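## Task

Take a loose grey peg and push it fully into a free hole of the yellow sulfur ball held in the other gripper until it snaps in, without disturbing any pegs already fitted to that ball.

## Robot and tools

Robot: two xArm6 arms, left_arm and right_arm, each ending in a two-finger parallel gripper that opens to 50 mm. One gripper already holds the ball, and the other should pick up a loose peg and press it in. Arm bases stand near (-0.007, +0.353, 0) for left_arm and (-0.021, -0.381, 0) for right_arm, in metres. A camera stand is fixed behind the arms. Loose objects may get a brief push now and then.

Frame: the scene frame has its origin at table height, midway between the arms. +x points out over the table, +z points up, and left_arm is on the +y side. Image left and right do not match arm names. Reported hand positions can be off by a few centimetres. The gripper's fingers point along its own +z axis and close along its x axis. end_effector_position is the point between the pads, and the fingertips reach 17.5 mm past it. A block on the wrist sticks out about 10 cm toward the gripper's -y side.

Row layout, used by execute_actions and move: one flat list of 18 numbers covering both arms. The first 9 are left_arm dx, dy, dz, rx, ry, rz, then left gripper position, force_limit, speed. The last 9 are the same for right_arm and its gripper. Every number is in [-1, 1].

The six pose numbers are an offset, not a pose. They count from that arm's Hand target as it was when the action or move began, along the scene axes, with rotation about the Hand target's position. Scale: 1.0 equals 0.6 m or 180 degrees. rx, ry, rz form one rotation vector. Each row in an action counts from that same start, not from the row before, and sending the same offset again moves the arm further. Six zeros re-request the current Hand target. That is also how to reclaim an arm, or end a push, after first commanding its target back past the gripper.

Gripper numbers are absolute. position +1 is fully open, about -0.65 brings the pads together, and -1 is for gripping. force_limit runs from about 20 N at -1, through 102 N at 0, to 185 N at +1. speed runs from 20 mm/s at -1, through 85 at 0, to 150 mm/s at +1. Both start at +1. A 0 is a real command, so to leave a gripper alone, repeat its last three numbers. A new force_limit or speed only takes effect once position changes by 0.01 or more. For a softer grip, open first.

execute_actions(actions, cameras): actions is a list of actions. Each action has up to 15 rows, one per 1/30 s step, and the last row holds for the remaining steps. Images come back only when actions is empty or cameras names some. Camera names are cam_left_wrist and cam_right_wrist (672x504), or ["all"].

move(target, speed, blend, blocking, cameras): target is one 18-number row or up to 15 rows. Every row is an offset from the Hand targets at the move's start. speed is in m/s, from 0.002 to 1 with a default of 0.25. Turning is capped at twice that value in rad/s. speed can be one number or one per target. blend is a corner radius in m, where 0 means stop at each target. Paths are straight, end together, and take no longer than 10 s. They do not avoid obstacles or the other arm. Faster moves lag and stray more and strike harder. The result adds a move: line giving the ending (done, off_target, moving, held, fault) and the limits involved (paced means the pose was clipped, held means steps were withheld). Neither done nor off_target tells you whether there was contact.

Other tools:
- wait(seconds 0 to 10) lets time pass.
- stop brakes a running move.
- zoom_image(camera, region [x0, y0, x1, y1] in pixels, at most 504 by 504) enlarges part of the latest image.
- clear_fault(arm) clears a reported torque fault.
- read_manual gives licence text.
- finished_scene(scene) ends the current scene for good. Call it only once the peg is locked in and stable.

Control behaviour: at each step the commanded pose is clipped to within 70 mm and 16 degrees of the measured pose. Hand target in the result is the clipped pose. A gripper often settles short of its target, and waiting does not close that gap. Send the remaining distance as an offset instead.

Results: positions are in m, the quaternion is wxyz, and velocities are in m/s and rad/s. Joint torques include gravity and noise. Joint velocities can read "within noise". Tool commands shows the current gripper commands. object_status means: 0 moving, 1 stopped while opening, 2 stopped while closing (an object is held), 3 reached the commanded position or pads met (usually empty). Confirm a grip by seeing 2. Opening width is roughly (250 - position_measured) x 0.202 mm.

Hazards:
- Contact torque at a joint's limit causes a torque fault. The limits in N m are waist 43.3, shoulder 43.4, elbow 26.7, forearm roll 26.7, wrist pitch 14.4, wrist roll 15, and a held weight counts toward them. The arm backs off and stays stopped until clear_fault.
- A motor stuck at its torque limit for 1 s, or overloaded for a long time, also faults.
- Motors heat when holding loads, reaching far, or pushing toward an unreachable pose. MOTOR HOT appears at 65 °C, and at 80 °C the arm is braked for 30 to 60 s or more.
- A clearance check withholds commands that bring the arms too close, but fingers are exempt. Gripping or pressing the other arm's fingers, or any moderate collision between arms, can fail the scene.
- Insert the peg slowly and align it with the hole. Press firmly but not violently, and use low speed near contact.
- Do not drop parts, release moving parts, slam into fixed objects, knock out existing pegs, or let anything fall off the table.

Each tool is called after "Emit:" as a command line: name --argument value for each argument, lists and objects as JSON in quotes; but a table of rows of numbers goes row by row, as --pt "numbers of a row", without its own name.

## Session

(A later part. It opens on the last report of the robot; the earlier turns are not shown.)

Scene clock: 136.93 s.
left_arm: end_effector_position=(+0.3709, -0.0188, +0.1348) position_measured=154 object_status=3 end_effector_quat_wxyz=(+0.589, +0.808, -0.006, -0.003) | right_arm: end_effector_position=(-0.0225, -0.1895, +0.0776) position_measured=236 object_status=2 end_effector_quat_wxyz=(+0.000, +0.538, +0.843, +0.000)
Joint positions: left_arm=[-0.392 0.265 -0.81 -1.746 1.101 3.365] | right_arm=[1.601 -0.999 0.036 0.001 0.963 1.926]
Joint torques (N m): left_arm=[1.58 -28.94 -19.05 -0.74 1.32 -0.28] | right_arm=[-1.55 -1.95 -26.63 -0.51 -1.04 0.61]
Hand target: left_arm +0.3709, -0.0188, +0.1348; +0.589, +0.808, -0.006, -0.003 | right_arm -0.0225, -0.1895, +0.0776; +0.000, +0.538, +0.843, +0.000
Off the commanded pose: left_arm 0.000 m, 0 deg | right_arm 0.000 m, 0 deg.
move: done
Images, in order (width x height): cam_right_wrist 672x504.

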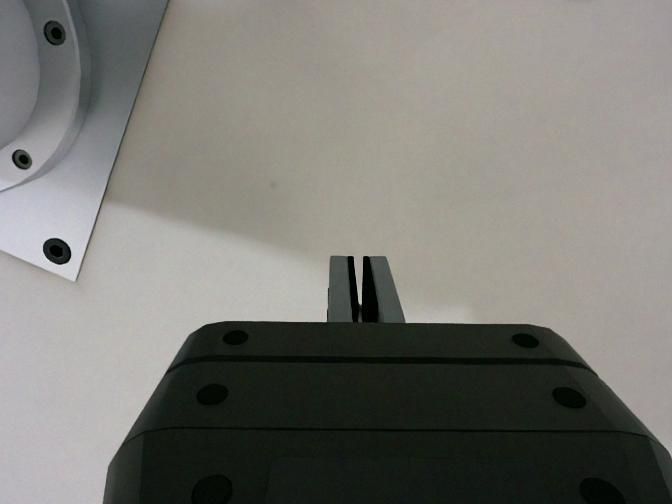

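Emit:
move --pt "0 0 0 0 0 0 -0.192157 1 1 0.3375 -0.1008 0.204 0.0882 -0.0563 0.3585 -1 -0.6 -1" --pt "0 0 0 0 0 0 -0.192157 1 1 0.6542 0.1175 0.069 0.0882 -0.0563 0.3585 -1 -0.6 -1" --speed 0.2 --blend 0.05 --cameras '["all"]'

Emit:
zoom_image --camera "cam_left_wrist" --region '[290, 200, 430, 330]'

Scene clock: 150.30 s.
left_arm: end_effector_position=(+0.3709, -0.0188, +0.1348) position_measured=154 object_status=3 end_effector_quat_wxyz=(+0.589, +0.808, -0.006, -0.003) | right_arm: end_effector_position=(+0.3700, -0.1190, +0.1191) position_measured=236 object_status=2 end_effector_quat_wxyz=(+0.000, +0.000, +0.988, +0.155)
Joint positions: left_arm=[-0.392 0.265 -0.81 -1.746 1.101 3.365] | right_arm=[0.521 0.039 -0.817 0.445 0.676 -0.625]
Joint torques (N m): left_arm=[1.57 -28.85 -19.25 -0.74 1.26 -0.14] | right_arm=[1.98 -16.94 -24.96 0.17 -1.08 0.74]
Hand target: left_arm +0.3709, -0.0188, +0.1348; +0.589, +0.808, -0.006, -0.003 | right_arm +0.3700, -0.1190, +0.1190; +0.000, +0.000, +0.988, +0.155
Off the commanded pose: left_arm 0.000 m, 0 deg | right_arm 0.000 m, 0 deg.
move: done

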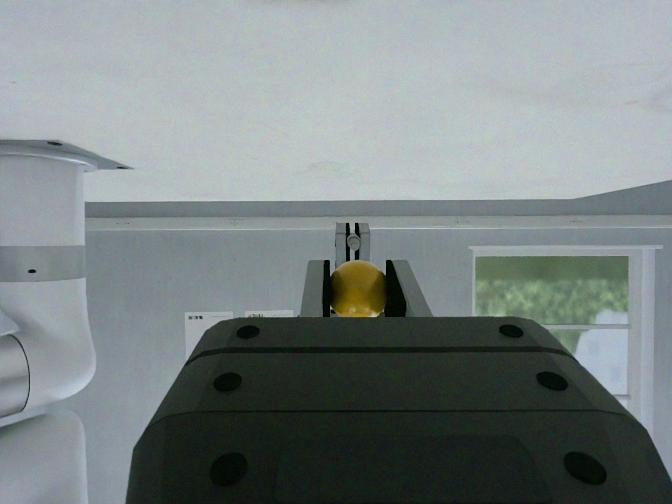

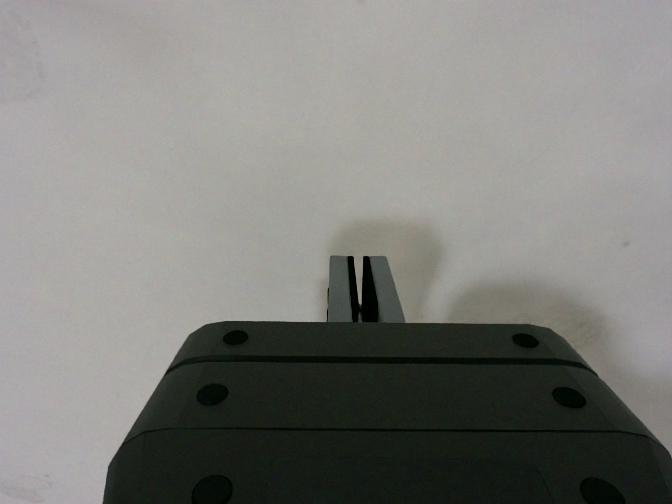

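Scaled by 3.600.

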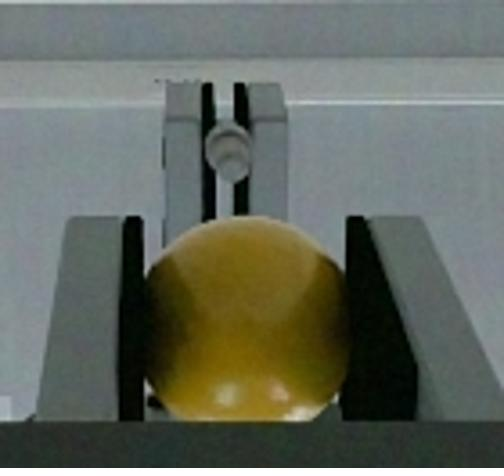

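Emit:
zoom_image --camera "cam_left_wrist" --region '[328, 218, 378, 268]'

Emit:
zoom_image --camera "cam_left_wrist" --region '[318, 250, 398, 322]'

Scaled by 10.080.

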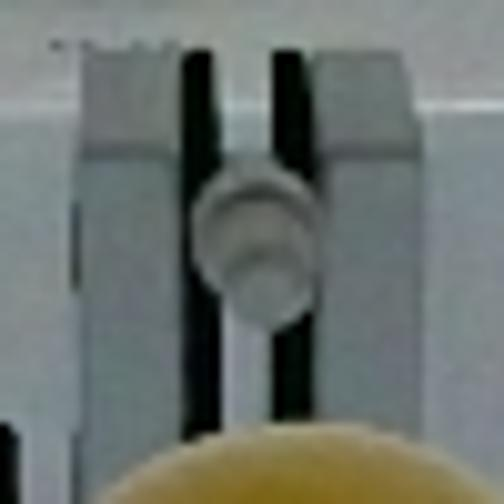

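Scaled by 6.300.

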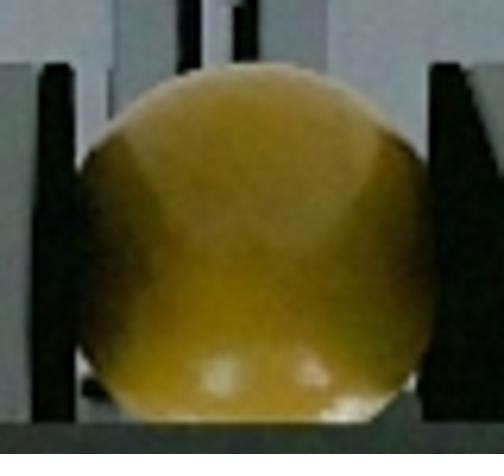

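Emit:
move --target '[0,0,0,0,0,0,-0.192157,1,1,-0.0017,0.0348,0.0007,0,0,0,-1,-0.6,-1]' --speed 0.05 --cameras '["cam_left_wrist"]'

Emit:
zoom_image --camera "cam_left_wrist" --region '[328, 218, 388, 278]'

Scene clock: 165.27 s.
left_arm: end_effector_position=(+0.3709, -0.0188, +0.1348) position_measured=154 object_status=3 end_effector_quat_wxyz=(+0.589, +0.808, -0.006, -0.003) | right_arm: end_effector_position=(+0.3690, -0.0982, +0.1195) position_measured=236 object_status=2 end_effector_quat_wxyz=(+0.000, +0.000, +0.988, +0.155)
Joint positions: left_arm=[-0.392 0.265 -0.81 -1.746 1.101 3.365] | right_arm=[0.564 0.066 -0.848 0.439 0.667 -0.578]
Joint torques (N m): left_arm=[1.37 -28.77 -19.23 -0.89 1.22 -0.19] | right_arm=[2.04 -17.67 -25.25 -0.59 -1.89 0.73]
Hand target: left_arm +0.3709, -0.0188, +0.1348; +0.589, +0.808, -0.006, -0.003 | right_arm +0.3690, -0.0982, +0.1195; +0.000, +0.000, +0.988, +0.155
Off the commanded pose: left_arm 0.000 m, 0 deg | right_arm 0.000 m, 0 deg.
move: done
Images, in order (width x height): cam_left_wrist 672x504.

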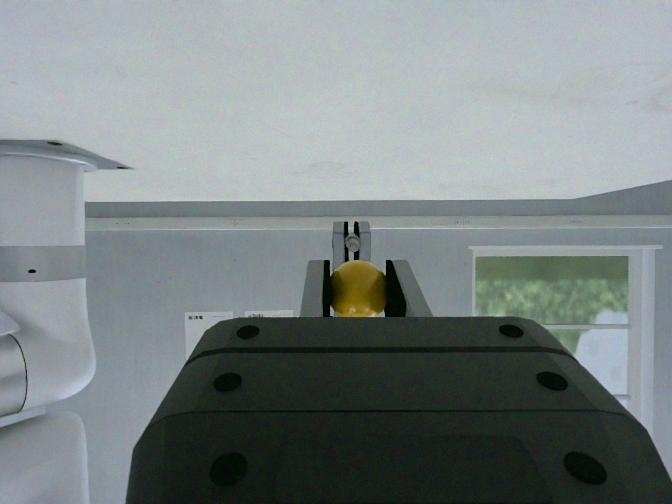

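Scaled by 8.400.

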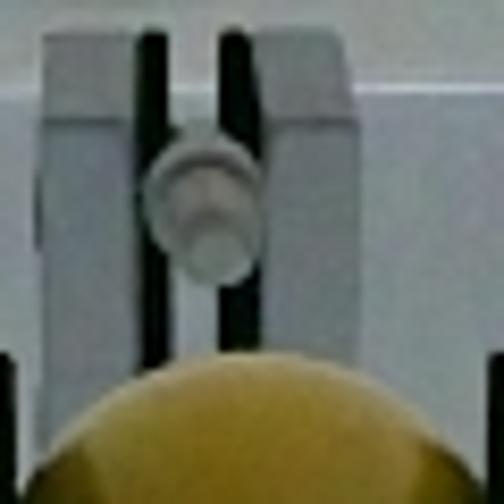

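Emit:
move --target '[0,0,0,0,0,0,-0.192157,1,1,0.05,0,0,0,0,0,-1,-0.6,-1]' --speed 0.1 --cameras '["cam_left_wrist"]'

Emit:
zoom_image --camera "cam_left_wrist" --region '[388, 218, 448, 278]'

Scene clock: 181.73 s.
left_arm: end_effector_position=(+0.3709, -0.0188, +0.1348) position_measured=154 object_status=3 end_effector_quat_wxyz=(+0.589, +0.808, -0.006, -0.003) | right_arm: end_effector_position=(+0.3990, -0.0982, +0.1195) position_measured=236 object_status=2 end_effector_quat_wxyz=(+0.000, +0.000, +0.988, +0.155)
Joint positions: left_arm=[-0.392 0.265 -0.81 -1.746 1.101 3.365] | right_arm=[0.528 0.146 -0.951 0.43 0.699 -0.599]
Joint torques (N m): left_arm=[1.63 -28.85 -19.27 -0.83 1.25 -0.18] | right_arm=[-1.68 -19.15 -25.34 -0.54 -1.04 -0.74]
Hand target: left_arm +0.3709, -0.0188, +0.1348; +0.589, +0.808, -0.006, -0.003 | right_arm +0.3990, -0.0982, +0.1195; +0.000, +0.000, +0.988, +0.155
Off the commanded pose: left_arm 0.000 m, 0 deg | right_arm 0.000 m, 0 deg.
move: done
Images, in order (width x height): cam_left_wrist 672x504.

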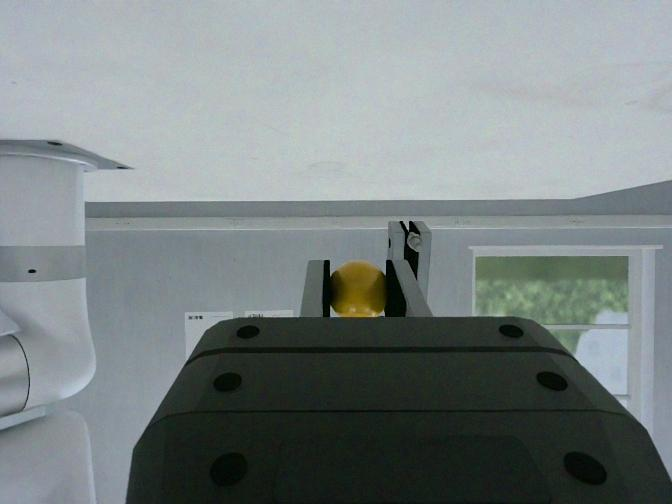

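Scaled by 8.400.

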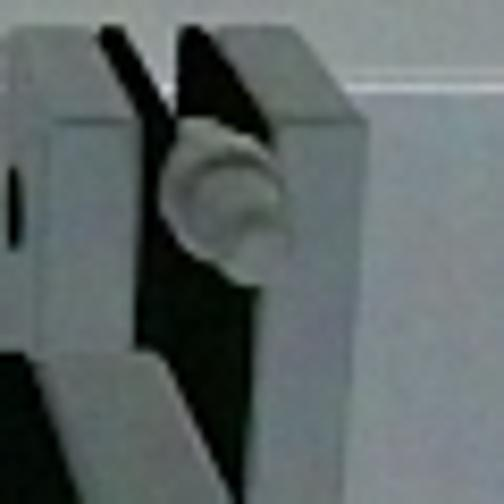

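Emit:
move --target '[0,0,0,0,0,0,-0.192157,1,1,-0.0513,0.0425,0.0042,0,0,0,-1,-0.6,-1]' --speed 0.08 --cameras '["cam_left_wrist"]'

Emit:
zoom_image --camera "cam_left_wrist" --region '[328, 218, 388, 278]'

Scene clock: 188.93 s.
left_arm: end_effector_position=(+0.3709, -0.0188, +0.1348) position_measured=154 object_status=3 end_effector_quat_wxyz=(+0.589, +0.808, -0.006, -0.003) | right_arm: end_effector_position=(+0.3682, -0.0727, +0.1220) position_measured=236 object_status=2 end_effector_quat_wxyz=(+0.000, +0.000, +0.988, +0.155)
Joint positions: left_arm=[-0.392 0.265 -0.81 -1.746 1.101 3.365] | right_arm=[0.612 0.099 -0.894 0.427 0.664 -0.52]
Joint torques (N m): left_arm=[1.57 -29.03 -19.36 -0.84 1.24 -0.24] | right_arm=[2.24 -20.18 -23.49 -0.58 -1.93 0.56]
Hand target: left_arm +0.3709, -0.0188, +0.1348; +0.589, +0.808, -0.006, -0.003 | right_arm +0.3682, -0.0727, +0.1220; +0.000, +0.000, +0.988, +0.155
Off the commanded pose: left_arm 0.000 m, 0 deg | right_arm 0.000 m, 0 deg.
move: done
Images, in order (width x height): cam_left_wrist 672x504.

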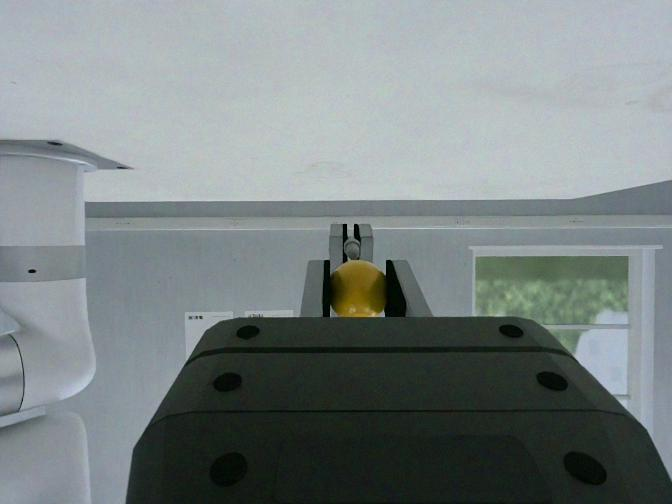

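Scaled by 8.400.

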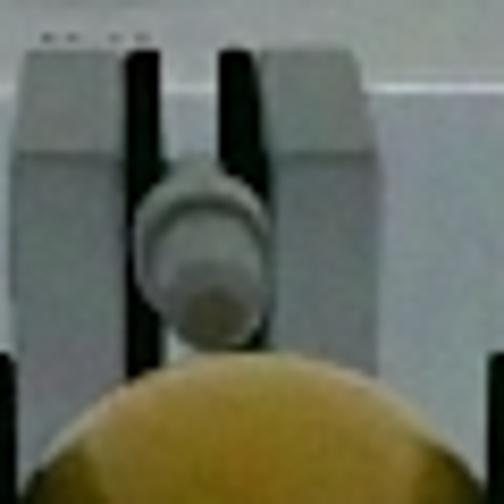

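Emit:
move --target '[0,0,0,0,0,0,-0.192157,1,1,0.0012,0.0008,0.0058,-0.033,0,0,-1,-0.6,-1]' --speed 0.05 --cameras '["cam_left_wrist"]'

Emit:
zoom_image --camera "cam_left_wrist" --region '[328, 228, 388, 288]'

Scene clock: 202.20 s.
left_arm: end_effector_position=(+0.3709, -0.0188, +0.1348) position_measured=154 object_status=3 end_effector_quat_wxyz=(+0.589, +0.808, -0.006, -0.003) | right_arm: end_effector_position=(+0.3689, -0.0722, +0.1255) position_measured=236 object_status=2 end_effector_quat_wxyz=(+0.000, +0.000, +0.995, +0.104)
Joint positions: left_arm=[-0.392 0.265 -0.81 -1.746 1.101 3.365] | right_arm=[0.635 0.118 -0.951 0.257 0.73 -0.358]
Joint torques (N m): left_arm=[1.66 -29.15 -19.29 -0.76 1.29 -0.2] | right_arm=[1.97 -18.67 -25.7 -0.7 -1.11 0.59]
Hand target: left_arm +0.3709, -0.0188, +0.1348; +0.589, +0.808, -0.006, -0.003 | right_arm +0.3689, -0.0722, +0.1255; +0.000, +0.000, +0.995, +0.104
Off the commanded pose: left_arm 0.000 m, 0 deg | right_arm 0.000 m, 0 deg.
move: done
Images, in order (width x height): cam_left_wrist 672x504.

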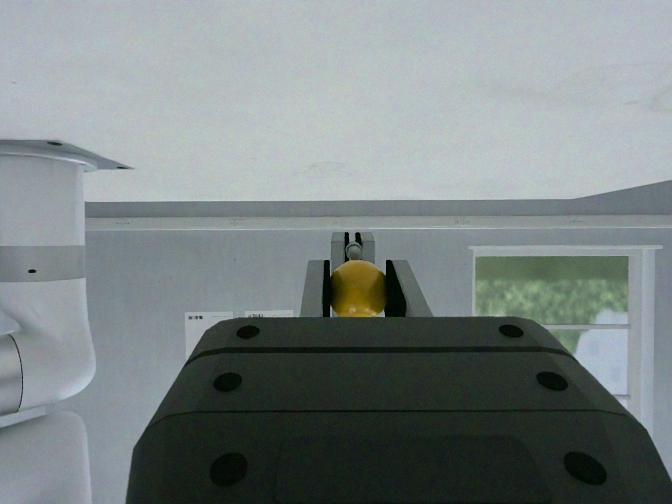

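Scaled by 8.400.

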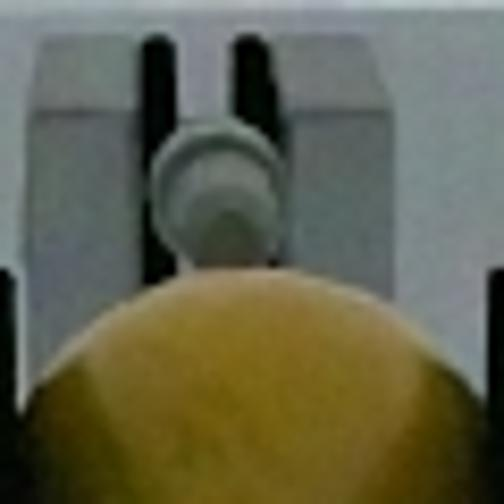

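Emit:
move --target '[0,0,0,0,0,0,-0.192157,1,1,0.0013,0.0222,0.0071,0,0,0.011,-1,-0.6,-1]' --speed 0.04 --cameras '["all"]'

Emit:
zoom_image --camera "cam_left_wrist" --region '[328, 228, 388, 288]'

Scene clock: 207.63 s.
left_arm: end_effector_position=(+0.3709, -0.0188, +0.1348) position_measured=154 object_status=3 end_effector_quat_wxyz=(+0.589, +0.808, -0.006, -0.002) | right_arm: end_effector_position=(+0.3696, -0.0590, +0.1296) position_measured=236 object_status=2 end_effector_quat_wxyz=(-0.002, -0.017, +0.994, +0.103)
Joint positions: left_arm=[-0.392 0.265 -0.81 -1.746 1.101 3.365] | right_arm=[0.654 0.14 -0.993 0.253 0.753 -0.367]
Joint torques (N m): left_arm=[-6.03 -25.51 -14.63 -0.35 1.03 -0.22] | right_arm=[6.6 -25.62 -38.24 0.92 -3.6 -0.72]
Hand target: left_arm +0.3709, -0.0188, +0.1348; +0.589, +0.808, -0.006, -0.003 | right_arm +0.3697, -0.0589, +0.1297; -0.002, -0.017, +0.994, +0.104
Off the commanded pose: left_arm 0.000 m, 0 deg | right_arm 0.000 m, 0 deg.
move: done

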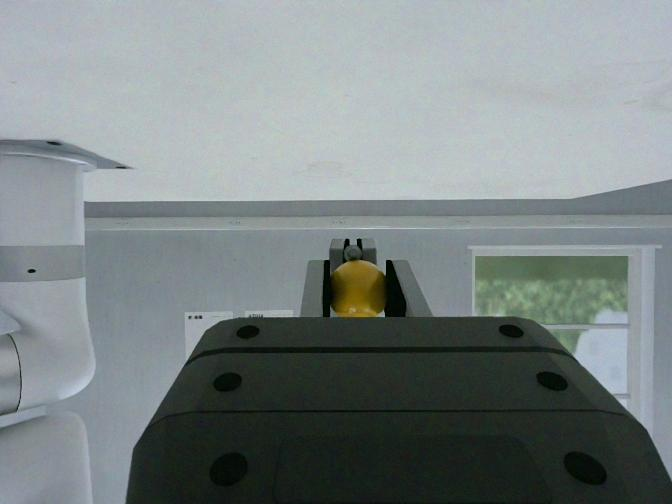

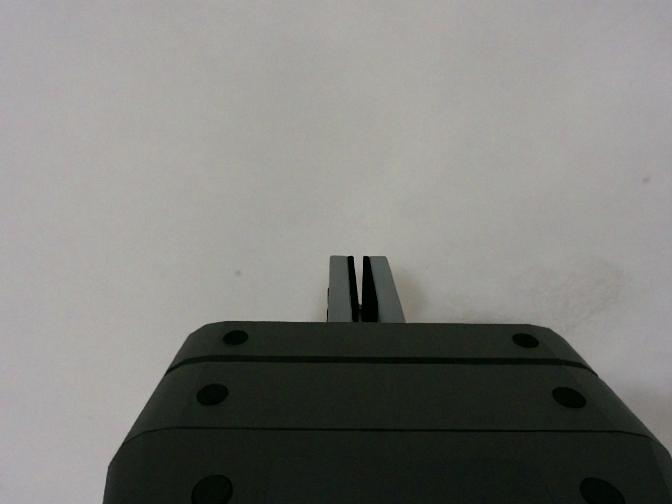

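Scaled by 8.400.

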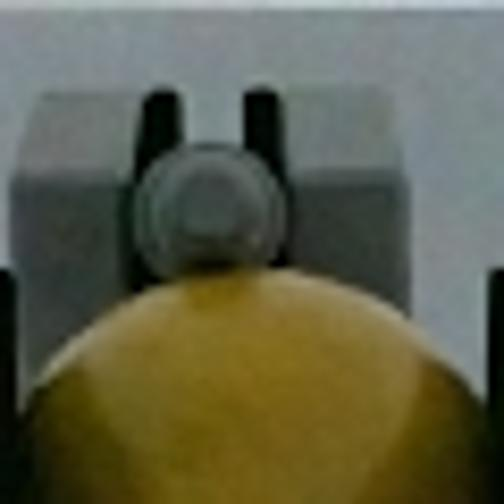

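Emit:
move --target '[0,0,0,0,0,0,-0.192157,1,1,0,-0.0159,-0.0051,0,0,0,-1,-0.6,-1]' --speed 0.04 --cameras '["cam_left_wrist"]'

Emit:
zoom_image --camera "cam_left_wrist" --region '[328, 228, 388, 288]'

Scene clock: 214.20 s.
left_arm: end_effector_position=(+0.3708, -0.0188, +0.1347) position_measured=154 object_status=3 end_effector_quat_wxyz=(+0.588, +0.808, -0.006, -0.003) | right_arm: end_effector_position=(+0.3697, -0.0684, +0.1267) position_measured=236 object_status=2 end_effector_quat_wxyz=(-0.002, -0.017, +0.994, +0.104)
Joint positions: left_arm=[-0.392 0.265 -0.81 -1.746 1.101 3.365] | right_arm=[0.639 0.129 -0.969 0.258 0.743 -0.388]
Joint torques (N m): left_arm=[2.52 -33.32 -19.87 -0.35 1.49 -0.15] | right_arm=[-1.9 -21.15 -23.77 0.23 -1.99 -0.87]
Hand target: left_arm +0.3709, -0.0188, +0.1348; +0.589, +0.808, -0.006, -0.003 | right_arm +0.3697, -0.0684, +0.1267; -0.002, -0.017, +0.994, +0.104
Off the commanded pose: left_arm 0.000 m, 0 deg | right_arm 0.000 m, 0 deg.
move: done
Images, in order (width x height): cam_left_wrist 672x504.

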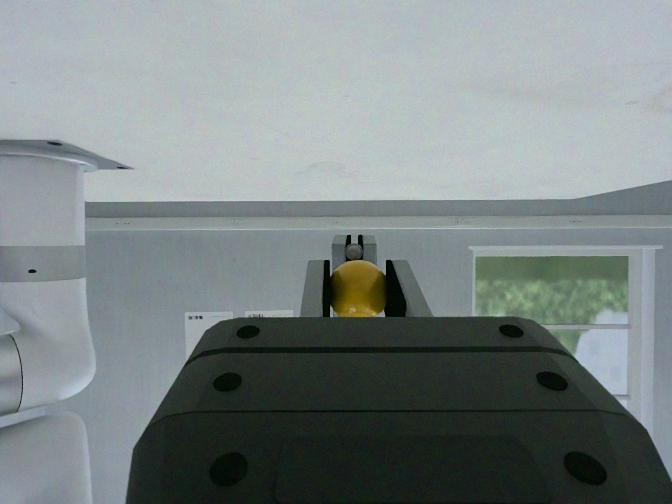

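Scaled by 8.400.

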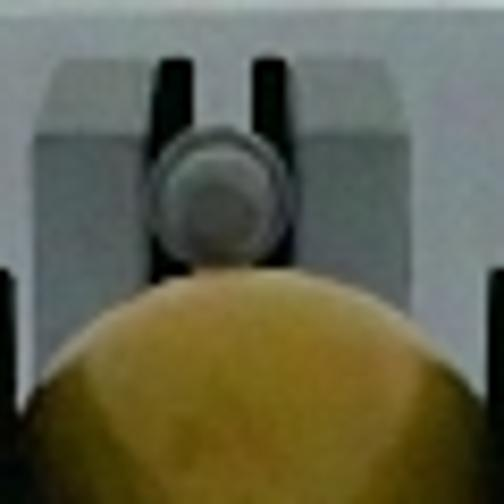

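Emit:
move --pt "0 0 0 0 0 0 -0.192157 1 1 0 0 0 0 0 0 -0.98 0.3 -1" --pt "0 0 0 0 0 0 -0.192157 1 1 0 -0.0048 -0.0118 0.078 0 0 -0.98 0.3 -1" --speed 0.06 --cameras '["cam_left_wrist"]'

Emit:
zoom_image --camera "cam_left_wrist" --region '[328, 218, 388, 278]'

Scene clock: 232.27 s.
left_arm: end_effector_position=(+0.3709, -0.0188, +0.1348) position_measured=154 object_status=3 end_effector_quat_wxyz=(+0.589, +0.808, -0.006, -0.003) | right_arm: end_effector_position=(+0.3697, -0.0713, +0.1196) position_measured=245 object_status=2 end_effector_quat_wxyz=(+0.000, -0.018, +0.974, +0.224)
Joint positions: left_arm=[-0.392 0.265 -0.81 -1.746 1.101 3.365] | right_arm=[0.578 0.096 -0.857 0.687 0.634 -0.804]
Joint torques (N m): left_arm=[2.25 -33.33 -19.86 -0.68 1.88 -0.14] | right_arm=[-1.76 -19.99 -22.99 0.25 -1.78 -0.65]
Hand target: left_arm +0.3709, -0.0188, +0.1348; +0.589, +0.808, -0.006, -0.003 | right_arm +0.3697, -0.0713, +0.1196; +0.000, -0.018, +0.974, +0.224
Off the commanded pose: left_arm 0.000 m, 0 deg | right_arm 0.000 m, 0 deg.
move: done
Images, in order (width x height): cam_left_wrist 672x504.

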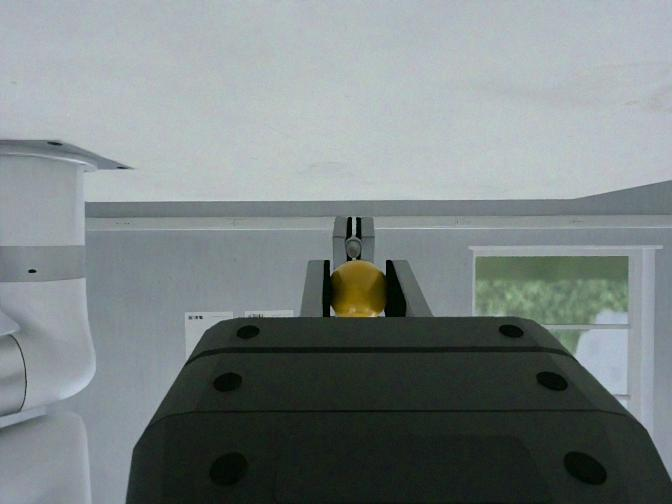

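Scaled by 8.400.

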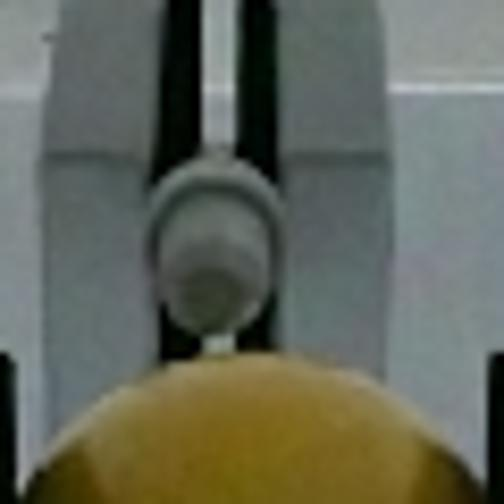

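Emit:
move --target '[0,0,0,0,0,0,-0.192157,1,1,0,-0.0082,0.0091,0,0,-0.011,-0.98,0.3,-1]' --speed 0.06 --cameras '["all"]'

Emit:
zoom_image --camera "cam_left_wrist" --region '[328, 218, 388, 278]'

Scene clock: 258.10 s.
left_arm: end_effector_position=(+0.3709, -0.0188, +0.1348) position_measured=154 object_status=3 end_effector_quat_wxyz=(+0.589, +0.808, -0.006, -0.003) | right_arm: end_effector_position=(+0.3697, -0.0762, +0.1250) position_measured=245 object_status=2 end_effector_quat_wxyz=(+0.004, -0.001, +0.975, +0.224)
Joint positions: left_arm=[-0.392 0.265 -0.81 -1.746 1.101 3.365] | right_arm=[0.573 0.07 -0.838 0.68 0.628 -0.769]
Joint torques (N m): left_arm=[2.45 -33.28 -19.78 -0.64 1.92 -0.11] | right_arm=[-1.7 -19.76 -23.11 -0.65 -1.76 0.73]
Hand target: left_arm +0.3709, -0.0188, +0.1348; +0.589, +0.808, -0.006, -0.003 | right_arm +0.3697, -0.0762, +0.1250; +0.004, -0.001, +0.975, +0.224
Off the commanded pose: left_arm 0.000 m, 0 deg | right_arm 0.000 m, 0 deg.
move: done

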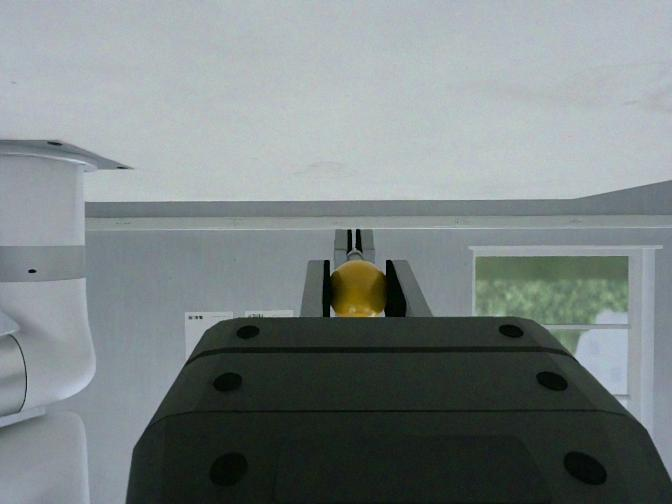

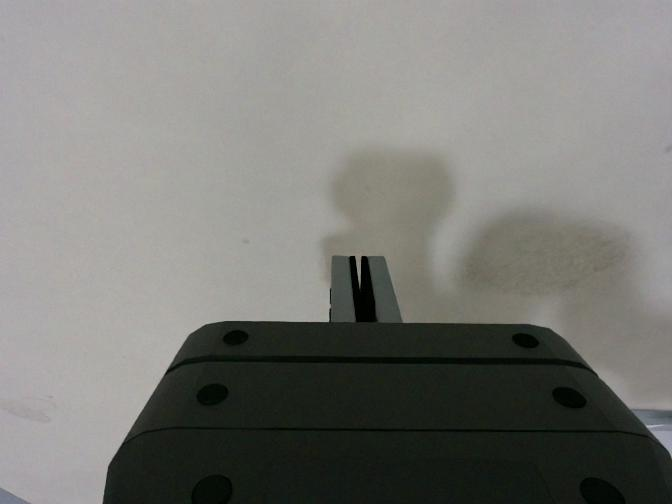

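Scaled by 8.400.

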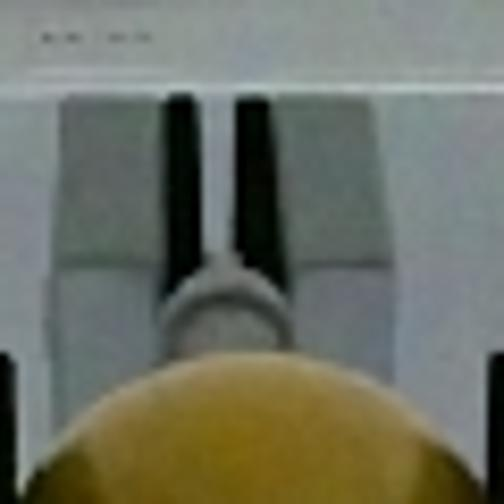

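Emit:
move --target '[0,0,0,0,0,0,-0.192157,1,1,0.0002,0.0126,0.0045,0,0,0,-0.98,0.3,-1]' --speed 0.04 --cameras '["cam_left_wrist"]'

Emit:
zoom_image --camera "cam_left_wrist" --region '[328, 218, 388, 278]'

Scene clock: 261.90 s.
left_arm: end_effector_position=(+0.3713, -0.0184, +0.1348) position_measured=154 object_status=3 end_effector_quat_wxyz=(+0.588, +0.809, -0.006, -0.002) | right_arm: end_effector_position=(+0.3698, -0.0697, +0.1270) position_measured=245 object_status=2 end_effector_quat_wxyz=(+0.003, +0.000, +0.975, +0.224)
Joint positions: left_arm=[-0.391 0.265 -0.81 -1.746 1.1 3.365] | right_arm=[0.585 0.077 -0.851 0.672 0.628 -0.747]
Joint torques (N m): left_arm=[-31.76 -18.3 -23.05 -0.68 7.71 -0.13] | right_arm=[32.72 -34.13 -62.01 5.37 -0.88 0.51]
Hand target: left_arm +0.3709, -0.0188, +0.1348; +0.589, +0.808, -0.006, -0.003 | right_arm +0.3698, -0.0686, +0.1277; +0.004, -0.001, +0.975, +0.224
Off the commanded pose: left_arm 0.001 m, 0 deg | right_arm 0.001 m, 0 deg.
move: done
Images, in order (width x height): cam_left_wrist 672x504.

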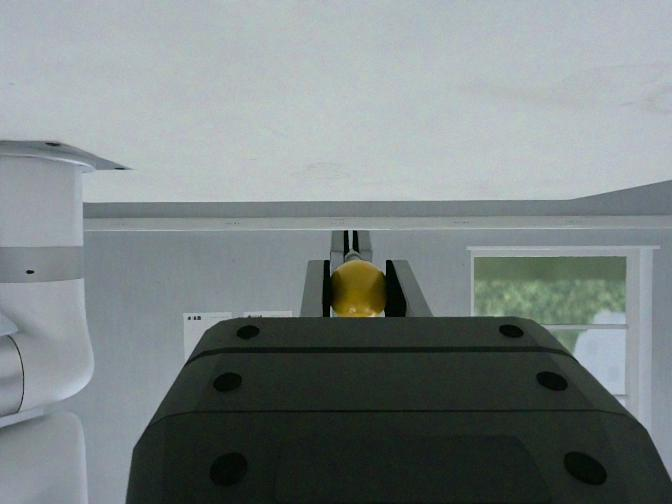

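Scaled by 8.400.

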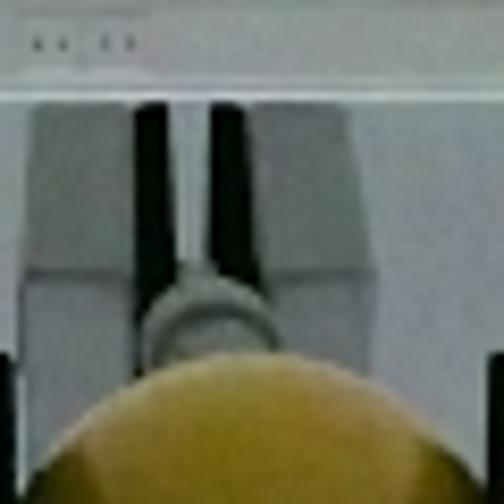

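Emit:
move --target '[0,0,0,0,0,0,-0.192157,1,1,0,-0.0020,-0.0007,0,0,0,-0.98,0.3,-1]' --speed 0.02 --cameras '["cam_left_wrist"]'

Emit:
zoom_image --camera "cam_left_wrist" --region '[328, 228, 378, 278]'

Scene clock: 273.43 s.
left_arm: end_effector_position=(+0.3713, -0.0184, +0.1348) position_measured=154 object_status=3 end_effector_quat_wxyz=(+0.589, +0.808, -0.006, -0.002) | right_arm: end_effector_position=(+0.3697, -0.0702, +0.1270) position_measured=245 object_status=2 end_effector_quat_wxyz=(+0.004, +0.000, +0.975, +0.224)
Joint positions: left_arm=[-0.391 0.265 -0.81 -1.746 1.101 3.365] | right_arm=[0.584 0.075 -0.85 0.673 0.628 -0.751]
Joint torques (N m): left_arm=[-31.9 -19.76 -22.18 -0.3 6.72 -0.21] | right_arm=[25.82 -32.3 -56.37 5.24 -1.68 -0.78]
Hand target: left_arm +0.3709, -0.0188, +0.1348; +0.589, +0.808, -0.006, -0.003 | right_arm +0.3698, -0.0698, +0.1273; +0.004, -0.001, +0.975, +0.224
Off the commanded pose: left_arm 0.001 m, 0 deg | right_arm 0.000 m, 0 deg.
move: done
Images, in order (width x height): cam_left_wrist 672x504.

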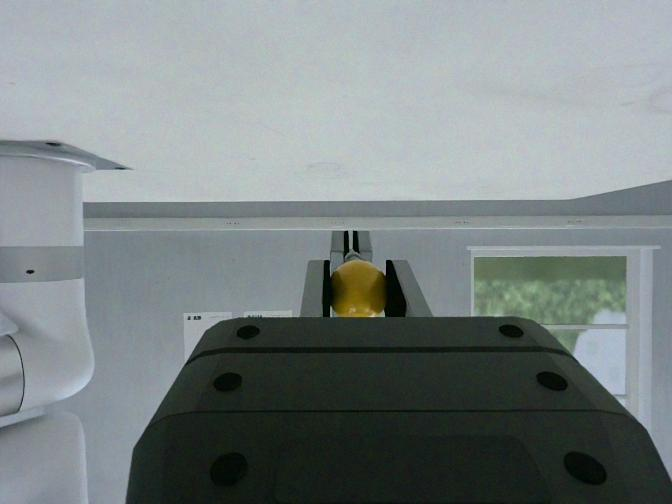

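Scaled by 10.080.

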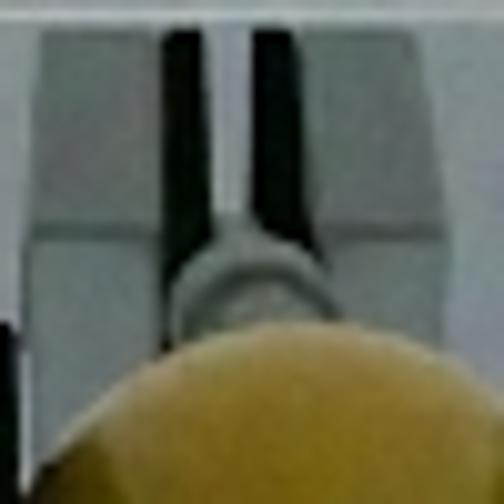

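Emit:
move --target '[0,0,0,0,0,0,-0.192157,1,1,0,-0.0055,-0.0018,0,0,0,-0.98,0.3,-1]' --speed 0.03 --cameras '["cam_left_wrist"]'

Emit:
zoom_image --camera "cam_left_wrist" --region '[328, 228, 378, 278]'

Scene clock: 279.17 s.
left_arm: end_effector_position=(+0.3707, -0.0190, +0.1348) position_measured=154 object_status=3 end_effector_quat_wxyz=(+0.589, +0.808, -0.007, -0.003) | right_arm: end_effector_position=(+0.3699, -0.0730, +0.1264) position_measured=245 object_status=2 end_effector_quat_wxyz=(+0.004, -0.001, +0.974, +0.224)
Joint positions: left_arm=[-0.392 0.265 -0.81 -1.746 1.101 3.365] | right_arm=[0.579 0.072 -0.845 0.677 0.628 -0.76]
Joint torques (N m): left_arm=[-8.3 -25.18 -19.15 -0.26 3.02 -0.06] | right_arm=[4.54 -23.1 -33.42 1.71 -1.23 -0.59]
Hand target: left_arm +0.3709, -0.0188, +0.1348; +0.589, +0.808, -0.006, -0.003 | right_arm +0.3698, -0.0731, +0.1262; +0.004, -0.001, +0.975, +0.224
Off the commanded pose: left_arm 0.000 m, 0 deg | right_arm 0.000 m, 0 deg.
move: done
Images, in order (width x height): cam_left_wrist 672x504.

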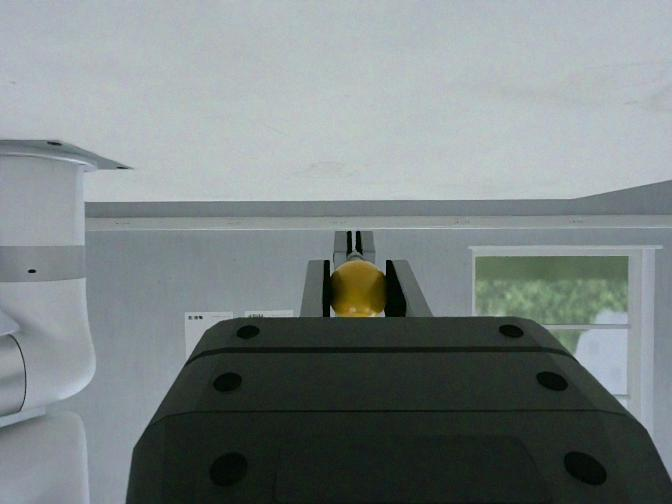

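Scaled by 10.080.

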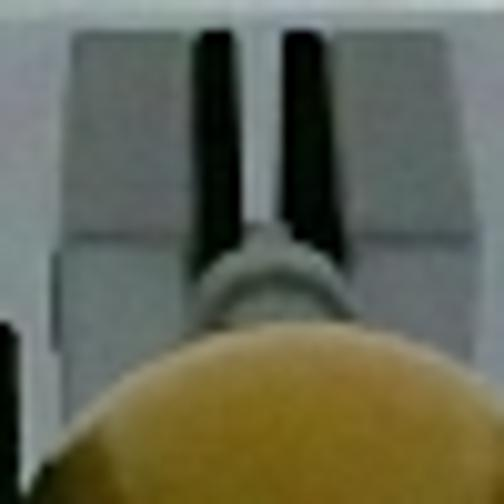

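Emit:
wait --seconds 0.3

Scene clock: 282.10 s.
left_arm: end_effector_position=(+0.3709, -0.0188, +0.1348) position_measured=154 object_status=3 end_effector_quat_wxyz=(+0.589, +0.808, -0.006, -0.003) | right_arm: end_effector_position=(+0.3698, -0.0731, +0.1262) position_measured=245 object_status=2 end_effector_quat_wxyz=(+0.004, -0.001, +0.975, +0.224)
Joint positions: left_arm=[-0.392 0.265 -0.81 -1.746 1.101 3.365] | right_arm=[0.579 0.073 -0.845 0.677 0.628 -0.76]
Joint torques (N m): left_arm=[-3.38 -30.92 -18.61 -0.81 1.81 -0.1] | right_arm=[3.14 -20.21 -30.41 0.55 -1.12 -0.64]
Hand target: left_arm +0.3709, -0.0188, +0.1348; +0.589, +0.808, -0.006, -0.003 | right_arm +0.3698, -0.0731, +0.1262; +0.004, -0.001, +0.975, +0.224
Tool commands: left_gripper/position=-0.192157 left_gripper/force_limit=+1.0 left_gripper/speed=+1.0 right_gripper/position=-0.98 right_gripper/force_limit=+0.3 right_gripper/speed=-1.0
Off the commanded pose: left_arm 0.000 m, 0 deg | right_arm 0.000 m, 0 deg.
wait: 0.30 s; at rest from the start

Emit:
move --pt "0 0 0 0 0 0 -0.192157 1 1 0.0003 -0.0015 0.0048 0 0 0 -0.98 0.3 -1" --pt "0 0 0 0 0 0 -0.192157 1 1 0.0003 0.0025 0.0063 0 0 0 -0.98 0.3 -1" --speed 0.02 --cameras '["cam_left_wrist"]'

Emit:
zoom_image --camera "cam_left_wrist" --region '[328, 228, 378, 278]'

Scene clock: 285.30 s.
left_arm: end_effector_position=(+0.3710, -0.0186, +0.1346) position_measured=154 object_status=3 end_effector_quat_wxyz=(+0.588, +0.809, -0.006, -0.002) | right_arm: end_effector_position=(+0.3700, -0.0719, +0.1299) position_measured=245 object_status=2 end_effector_quat_wxyz=(+0.004, -0.001, +0.975, +0.224)
Joint positions: left_arm=[-0.392 0.265 -0.81 -1.746 1.1 3.365] | right_arm=[0.579 0.068 -0.85 0.668 0.635 -0.748]
Joint torques (N m): left_arm=[-24.98 -29.21 -24.59 -0.79 6.65 -0.05] | right_arm=[24.76 -26.1 -48.23 3.64 -0.36 0.61]
Hand target: left_arm +0.3709, -0.0188, +0.1348; +0.589, +0.808, -0.006, -0.003 | right_arm +0.3700, -0.0716, +0.1300; +0.004, -0.001, +0.975, +0.224
Off the commanded pose: left_arm 0.000 m, 0 deg | right_arm 0.000 m, 0 deg.
move: done
Images, in order (width x height): cam_left_wrist 672x504.

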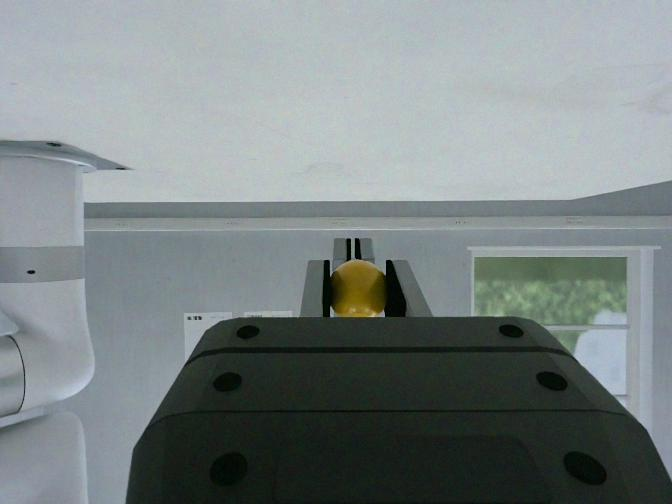

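Scaled by 10.080.

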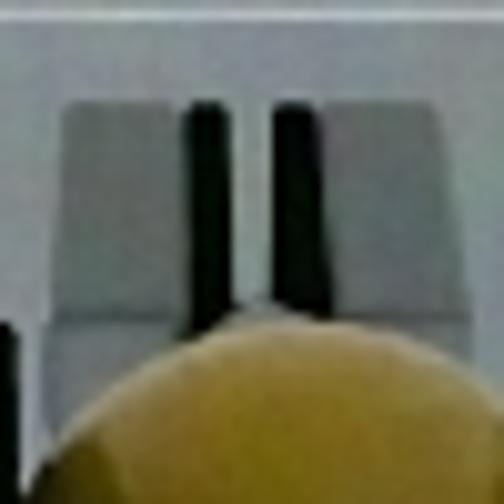

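Emit:
move --pt "0 0 0 0 0 0 -0.192157 1 1 0 -0.0032 -0.0011 0 0 0 -0.98 0.3 -1" --pt "0 0 0 0 0 0 -0.192157 1 1 0 -0.0040 0.0013 0 0 0 -0.98 0.3 -1" --pt "0 0 0 0 0 0 -0.192157 1 1 0 -0.0008 0.0024 0 0 0 -0.98 0.3 -1" --speed 0.02 --cameras '["cam_left_wrist"]'

Emit:
zoom_image --camera "cam_left_wrist" --region '[328, 228, 378, 278]'

Scene clock: 292.73 s.
left_arm: end_effector_position=(+0.3710, -0.0186, +0.1347) position_measured=154 object_status=3 end_effector_quat_wxyz=(+0.588, +0.809, -0.006, -0.002) | right_arm: end_effector_position=(+0.3700, -0.0723, +0.1314) position_measured=245 object_status=2 end_effector_quat_wxyz=(+0.004, -0.001, +0.975, +0.224)
Joint positions: left_arm=[-0.392 0.265 -0.81 -1.746 1.1 3.365] | right_arm=[0.578 0.064 -0.85 0.665 0.639 -0.745]
Joint torques (N m): left_arm=[-22.23 -25.32 -24.3 -0.47 6.33 -0.1] | right_arm=[22.71 -24.8 -46.06 3.27 -0.88 0.66]
Hand target: left_arm +0.3709, -0.0188, +0.1348; +0.589, +0.808, -0.006, -0.003 | right_arm +0.3700, -0.0721, +0.1315; +0.004, -0.001, +0.975, +0.224
Off the commanded pose: left_arm 0.000 m, 0 deg | right_arm 0.000 m, 0 deg.
move: done
Images, in order (width x height): cam_left_wrist 672x504.

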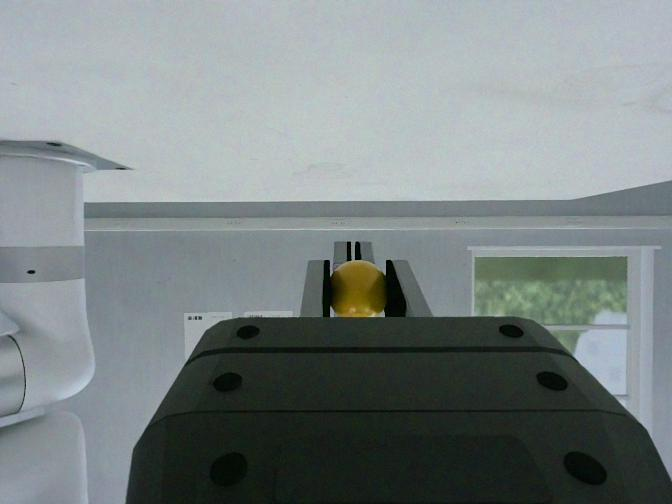

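Scaled by 10.080.

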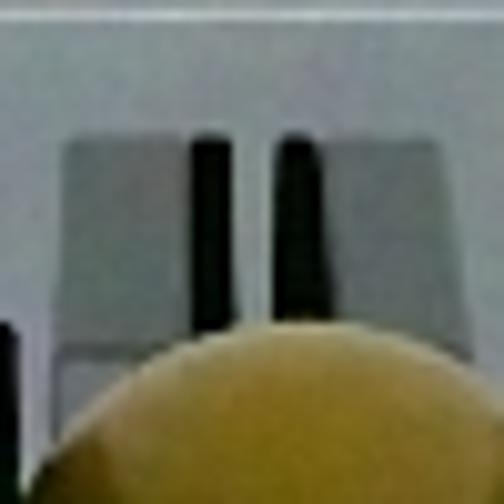

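Emit:
move --pt "0 0 0 0 0 0 -0.192157 1 1 0 -0.05 -0.015 0 0 0 -0.98 0.3 -1" --pt "0 0 0 0 0 0 -0.192157 1 1 0.0033 -0.11 0.056 0.19 0 0 -0.98 0.3 -1" --speed '[0.06,0.2]' --blend 0.01 --cameras '["all"]'

Emit:
zoom_image --camera "cam_right_wrist" --region '[310, 215, 410, 305]'

Emit:
zoom_image --camera "cam_left_wrist" --region '[300, 180, 400, 280]'

Scene clock: 301.00 s.
left_arm: end_effector_position=(+0.3709, -0.0188, +0.1348) position_measured=154 object_status=3 end_effector_quat_wxyz=(+0.589, +0.808, -0.006, -0.003) | right_arm: end_effector_position=(+0.3720, -0.1381, +0.1651) position_measured=245 object_status=2 end_effector_quat_wxyz=(+0.004, +0.000, +0.866, +0.501)
Joint positions: left_arm=[-0.392 0.265 -0.81 -1.746 1.101 3.365] | right_arm=[0.163 0.023 -0.724 1.315 1.09 -1.56]
Joint torques (N m): left_arm=[2.4 -33.43 -18.16 -0.81 0.94 -0.12] | right_arm=[-1.63 -15.39 -23.11 0.97 0.89 -0.75]
Hand target: left_arm +0.3709, -0.0188, +0.1348; +0.589, +0.808, -0.006, -0.003 | right_arm +0.3720, -0.1381, +0.1651; +0.004, +0.000, +0.866, +0.501
Off the commanded pose: left_arm 0.000 m, 0 deg | right_arm 0.000 m, 0 deg.
move: done

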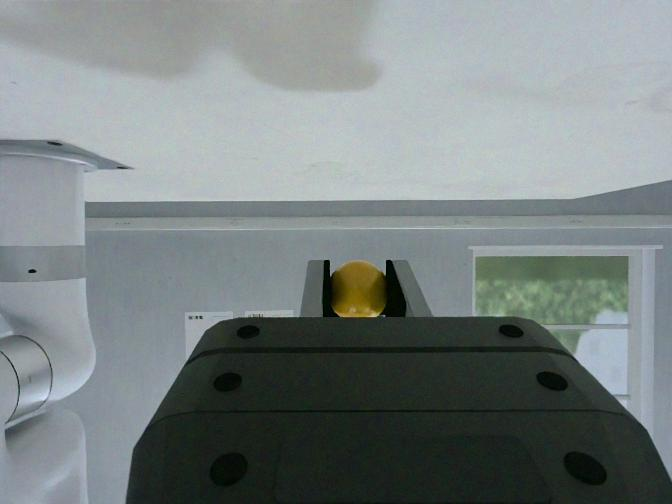

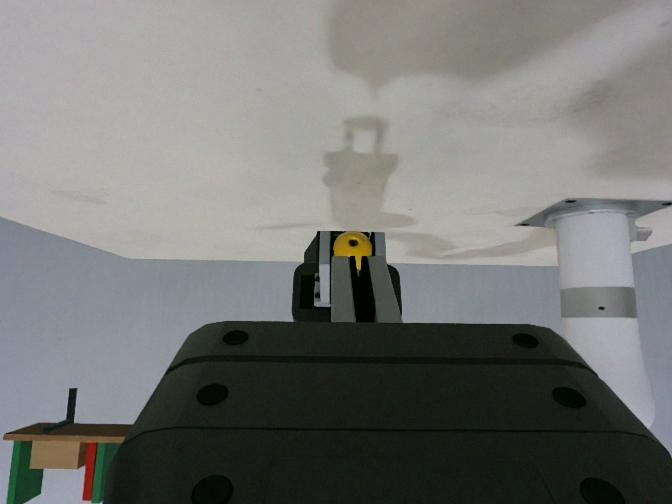

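Scaled by 5.040.

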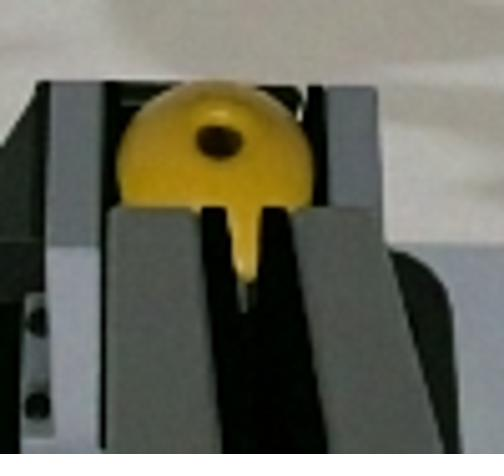

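Scaled by 5.040.

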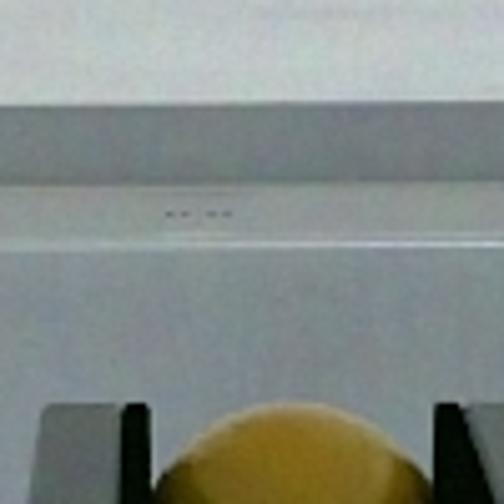

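Emit:
move --target '[0,0,0,0,0,0,-0.192157,1,1,-0.002,0.0798,-0.0595,-0.2394,0,0,-0.98,0.3,-1]' --speed 0.15 --cameras '["cam_left_wrist"]'

Emit:
zoom_image --camera "cam_left_wrist" --region '[328, 218, 388, 278]'

Scene clock: 337.87 s.
left_arm: end_effector_position=(+0.3709, -0.0188, +0.1348) position_measured=154 object_status=3 end_effector_quat_wxyz=(+0.589, +0.808, -0.006, -0.003) | right_arm: end_effector_position=(+0.3708, -0.0902, +0.1294) position_measured=245 object_status=2 end_effector_quat_wxyz=(+0.004, -0.001, +0.989, +0.148)
Joint positions: left_arm=[-0.392 0.265 -0.81 -1.746 1.101 3.365] | right_arm=[0.58 0.062 -0.874 0.397 0.685 -0.525]
Joint torques (N m): left_arm=[2.42 -33.28 -18.26 -0.89 0.98 -0.05] | right_arm=[2.12 -17.6 -25.52 -0.51 -1.07 0.69]
Hand target: left_arm +0.3709, -0.0188, +0.1348; +0.589, +0.808, -0.006, -0.003 | right_arm +0.3708, -0.0902, +0.1294; +0.004, -0.001, +0.989, +0.148
Off the commanded pose: left_arm 0.000 m, 0 deg | right_arm 0.000 m, 0 deg.
move: done
Images, in order (width x height): cam_left_wrist 672x504.

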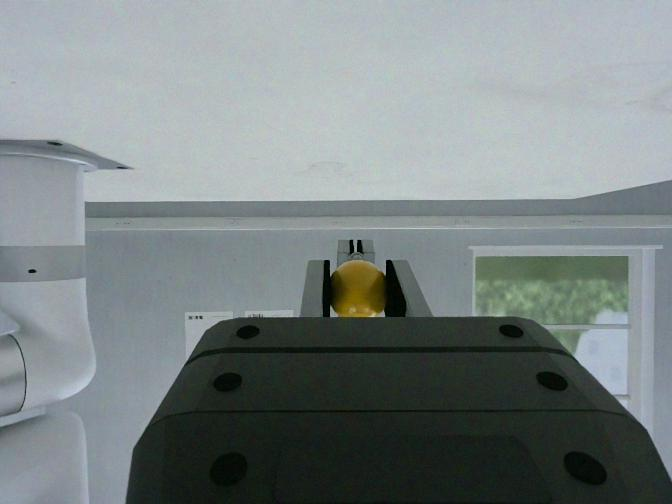

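Scaled by 8.400.

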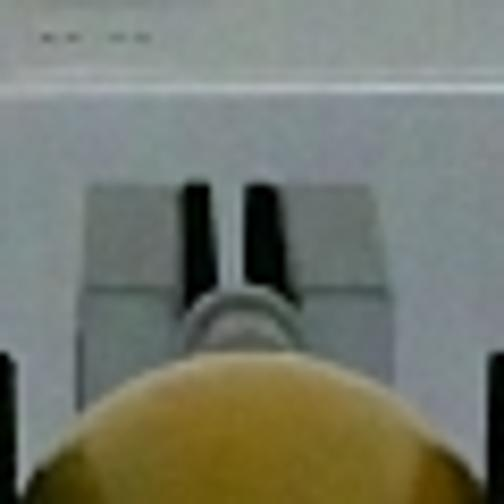

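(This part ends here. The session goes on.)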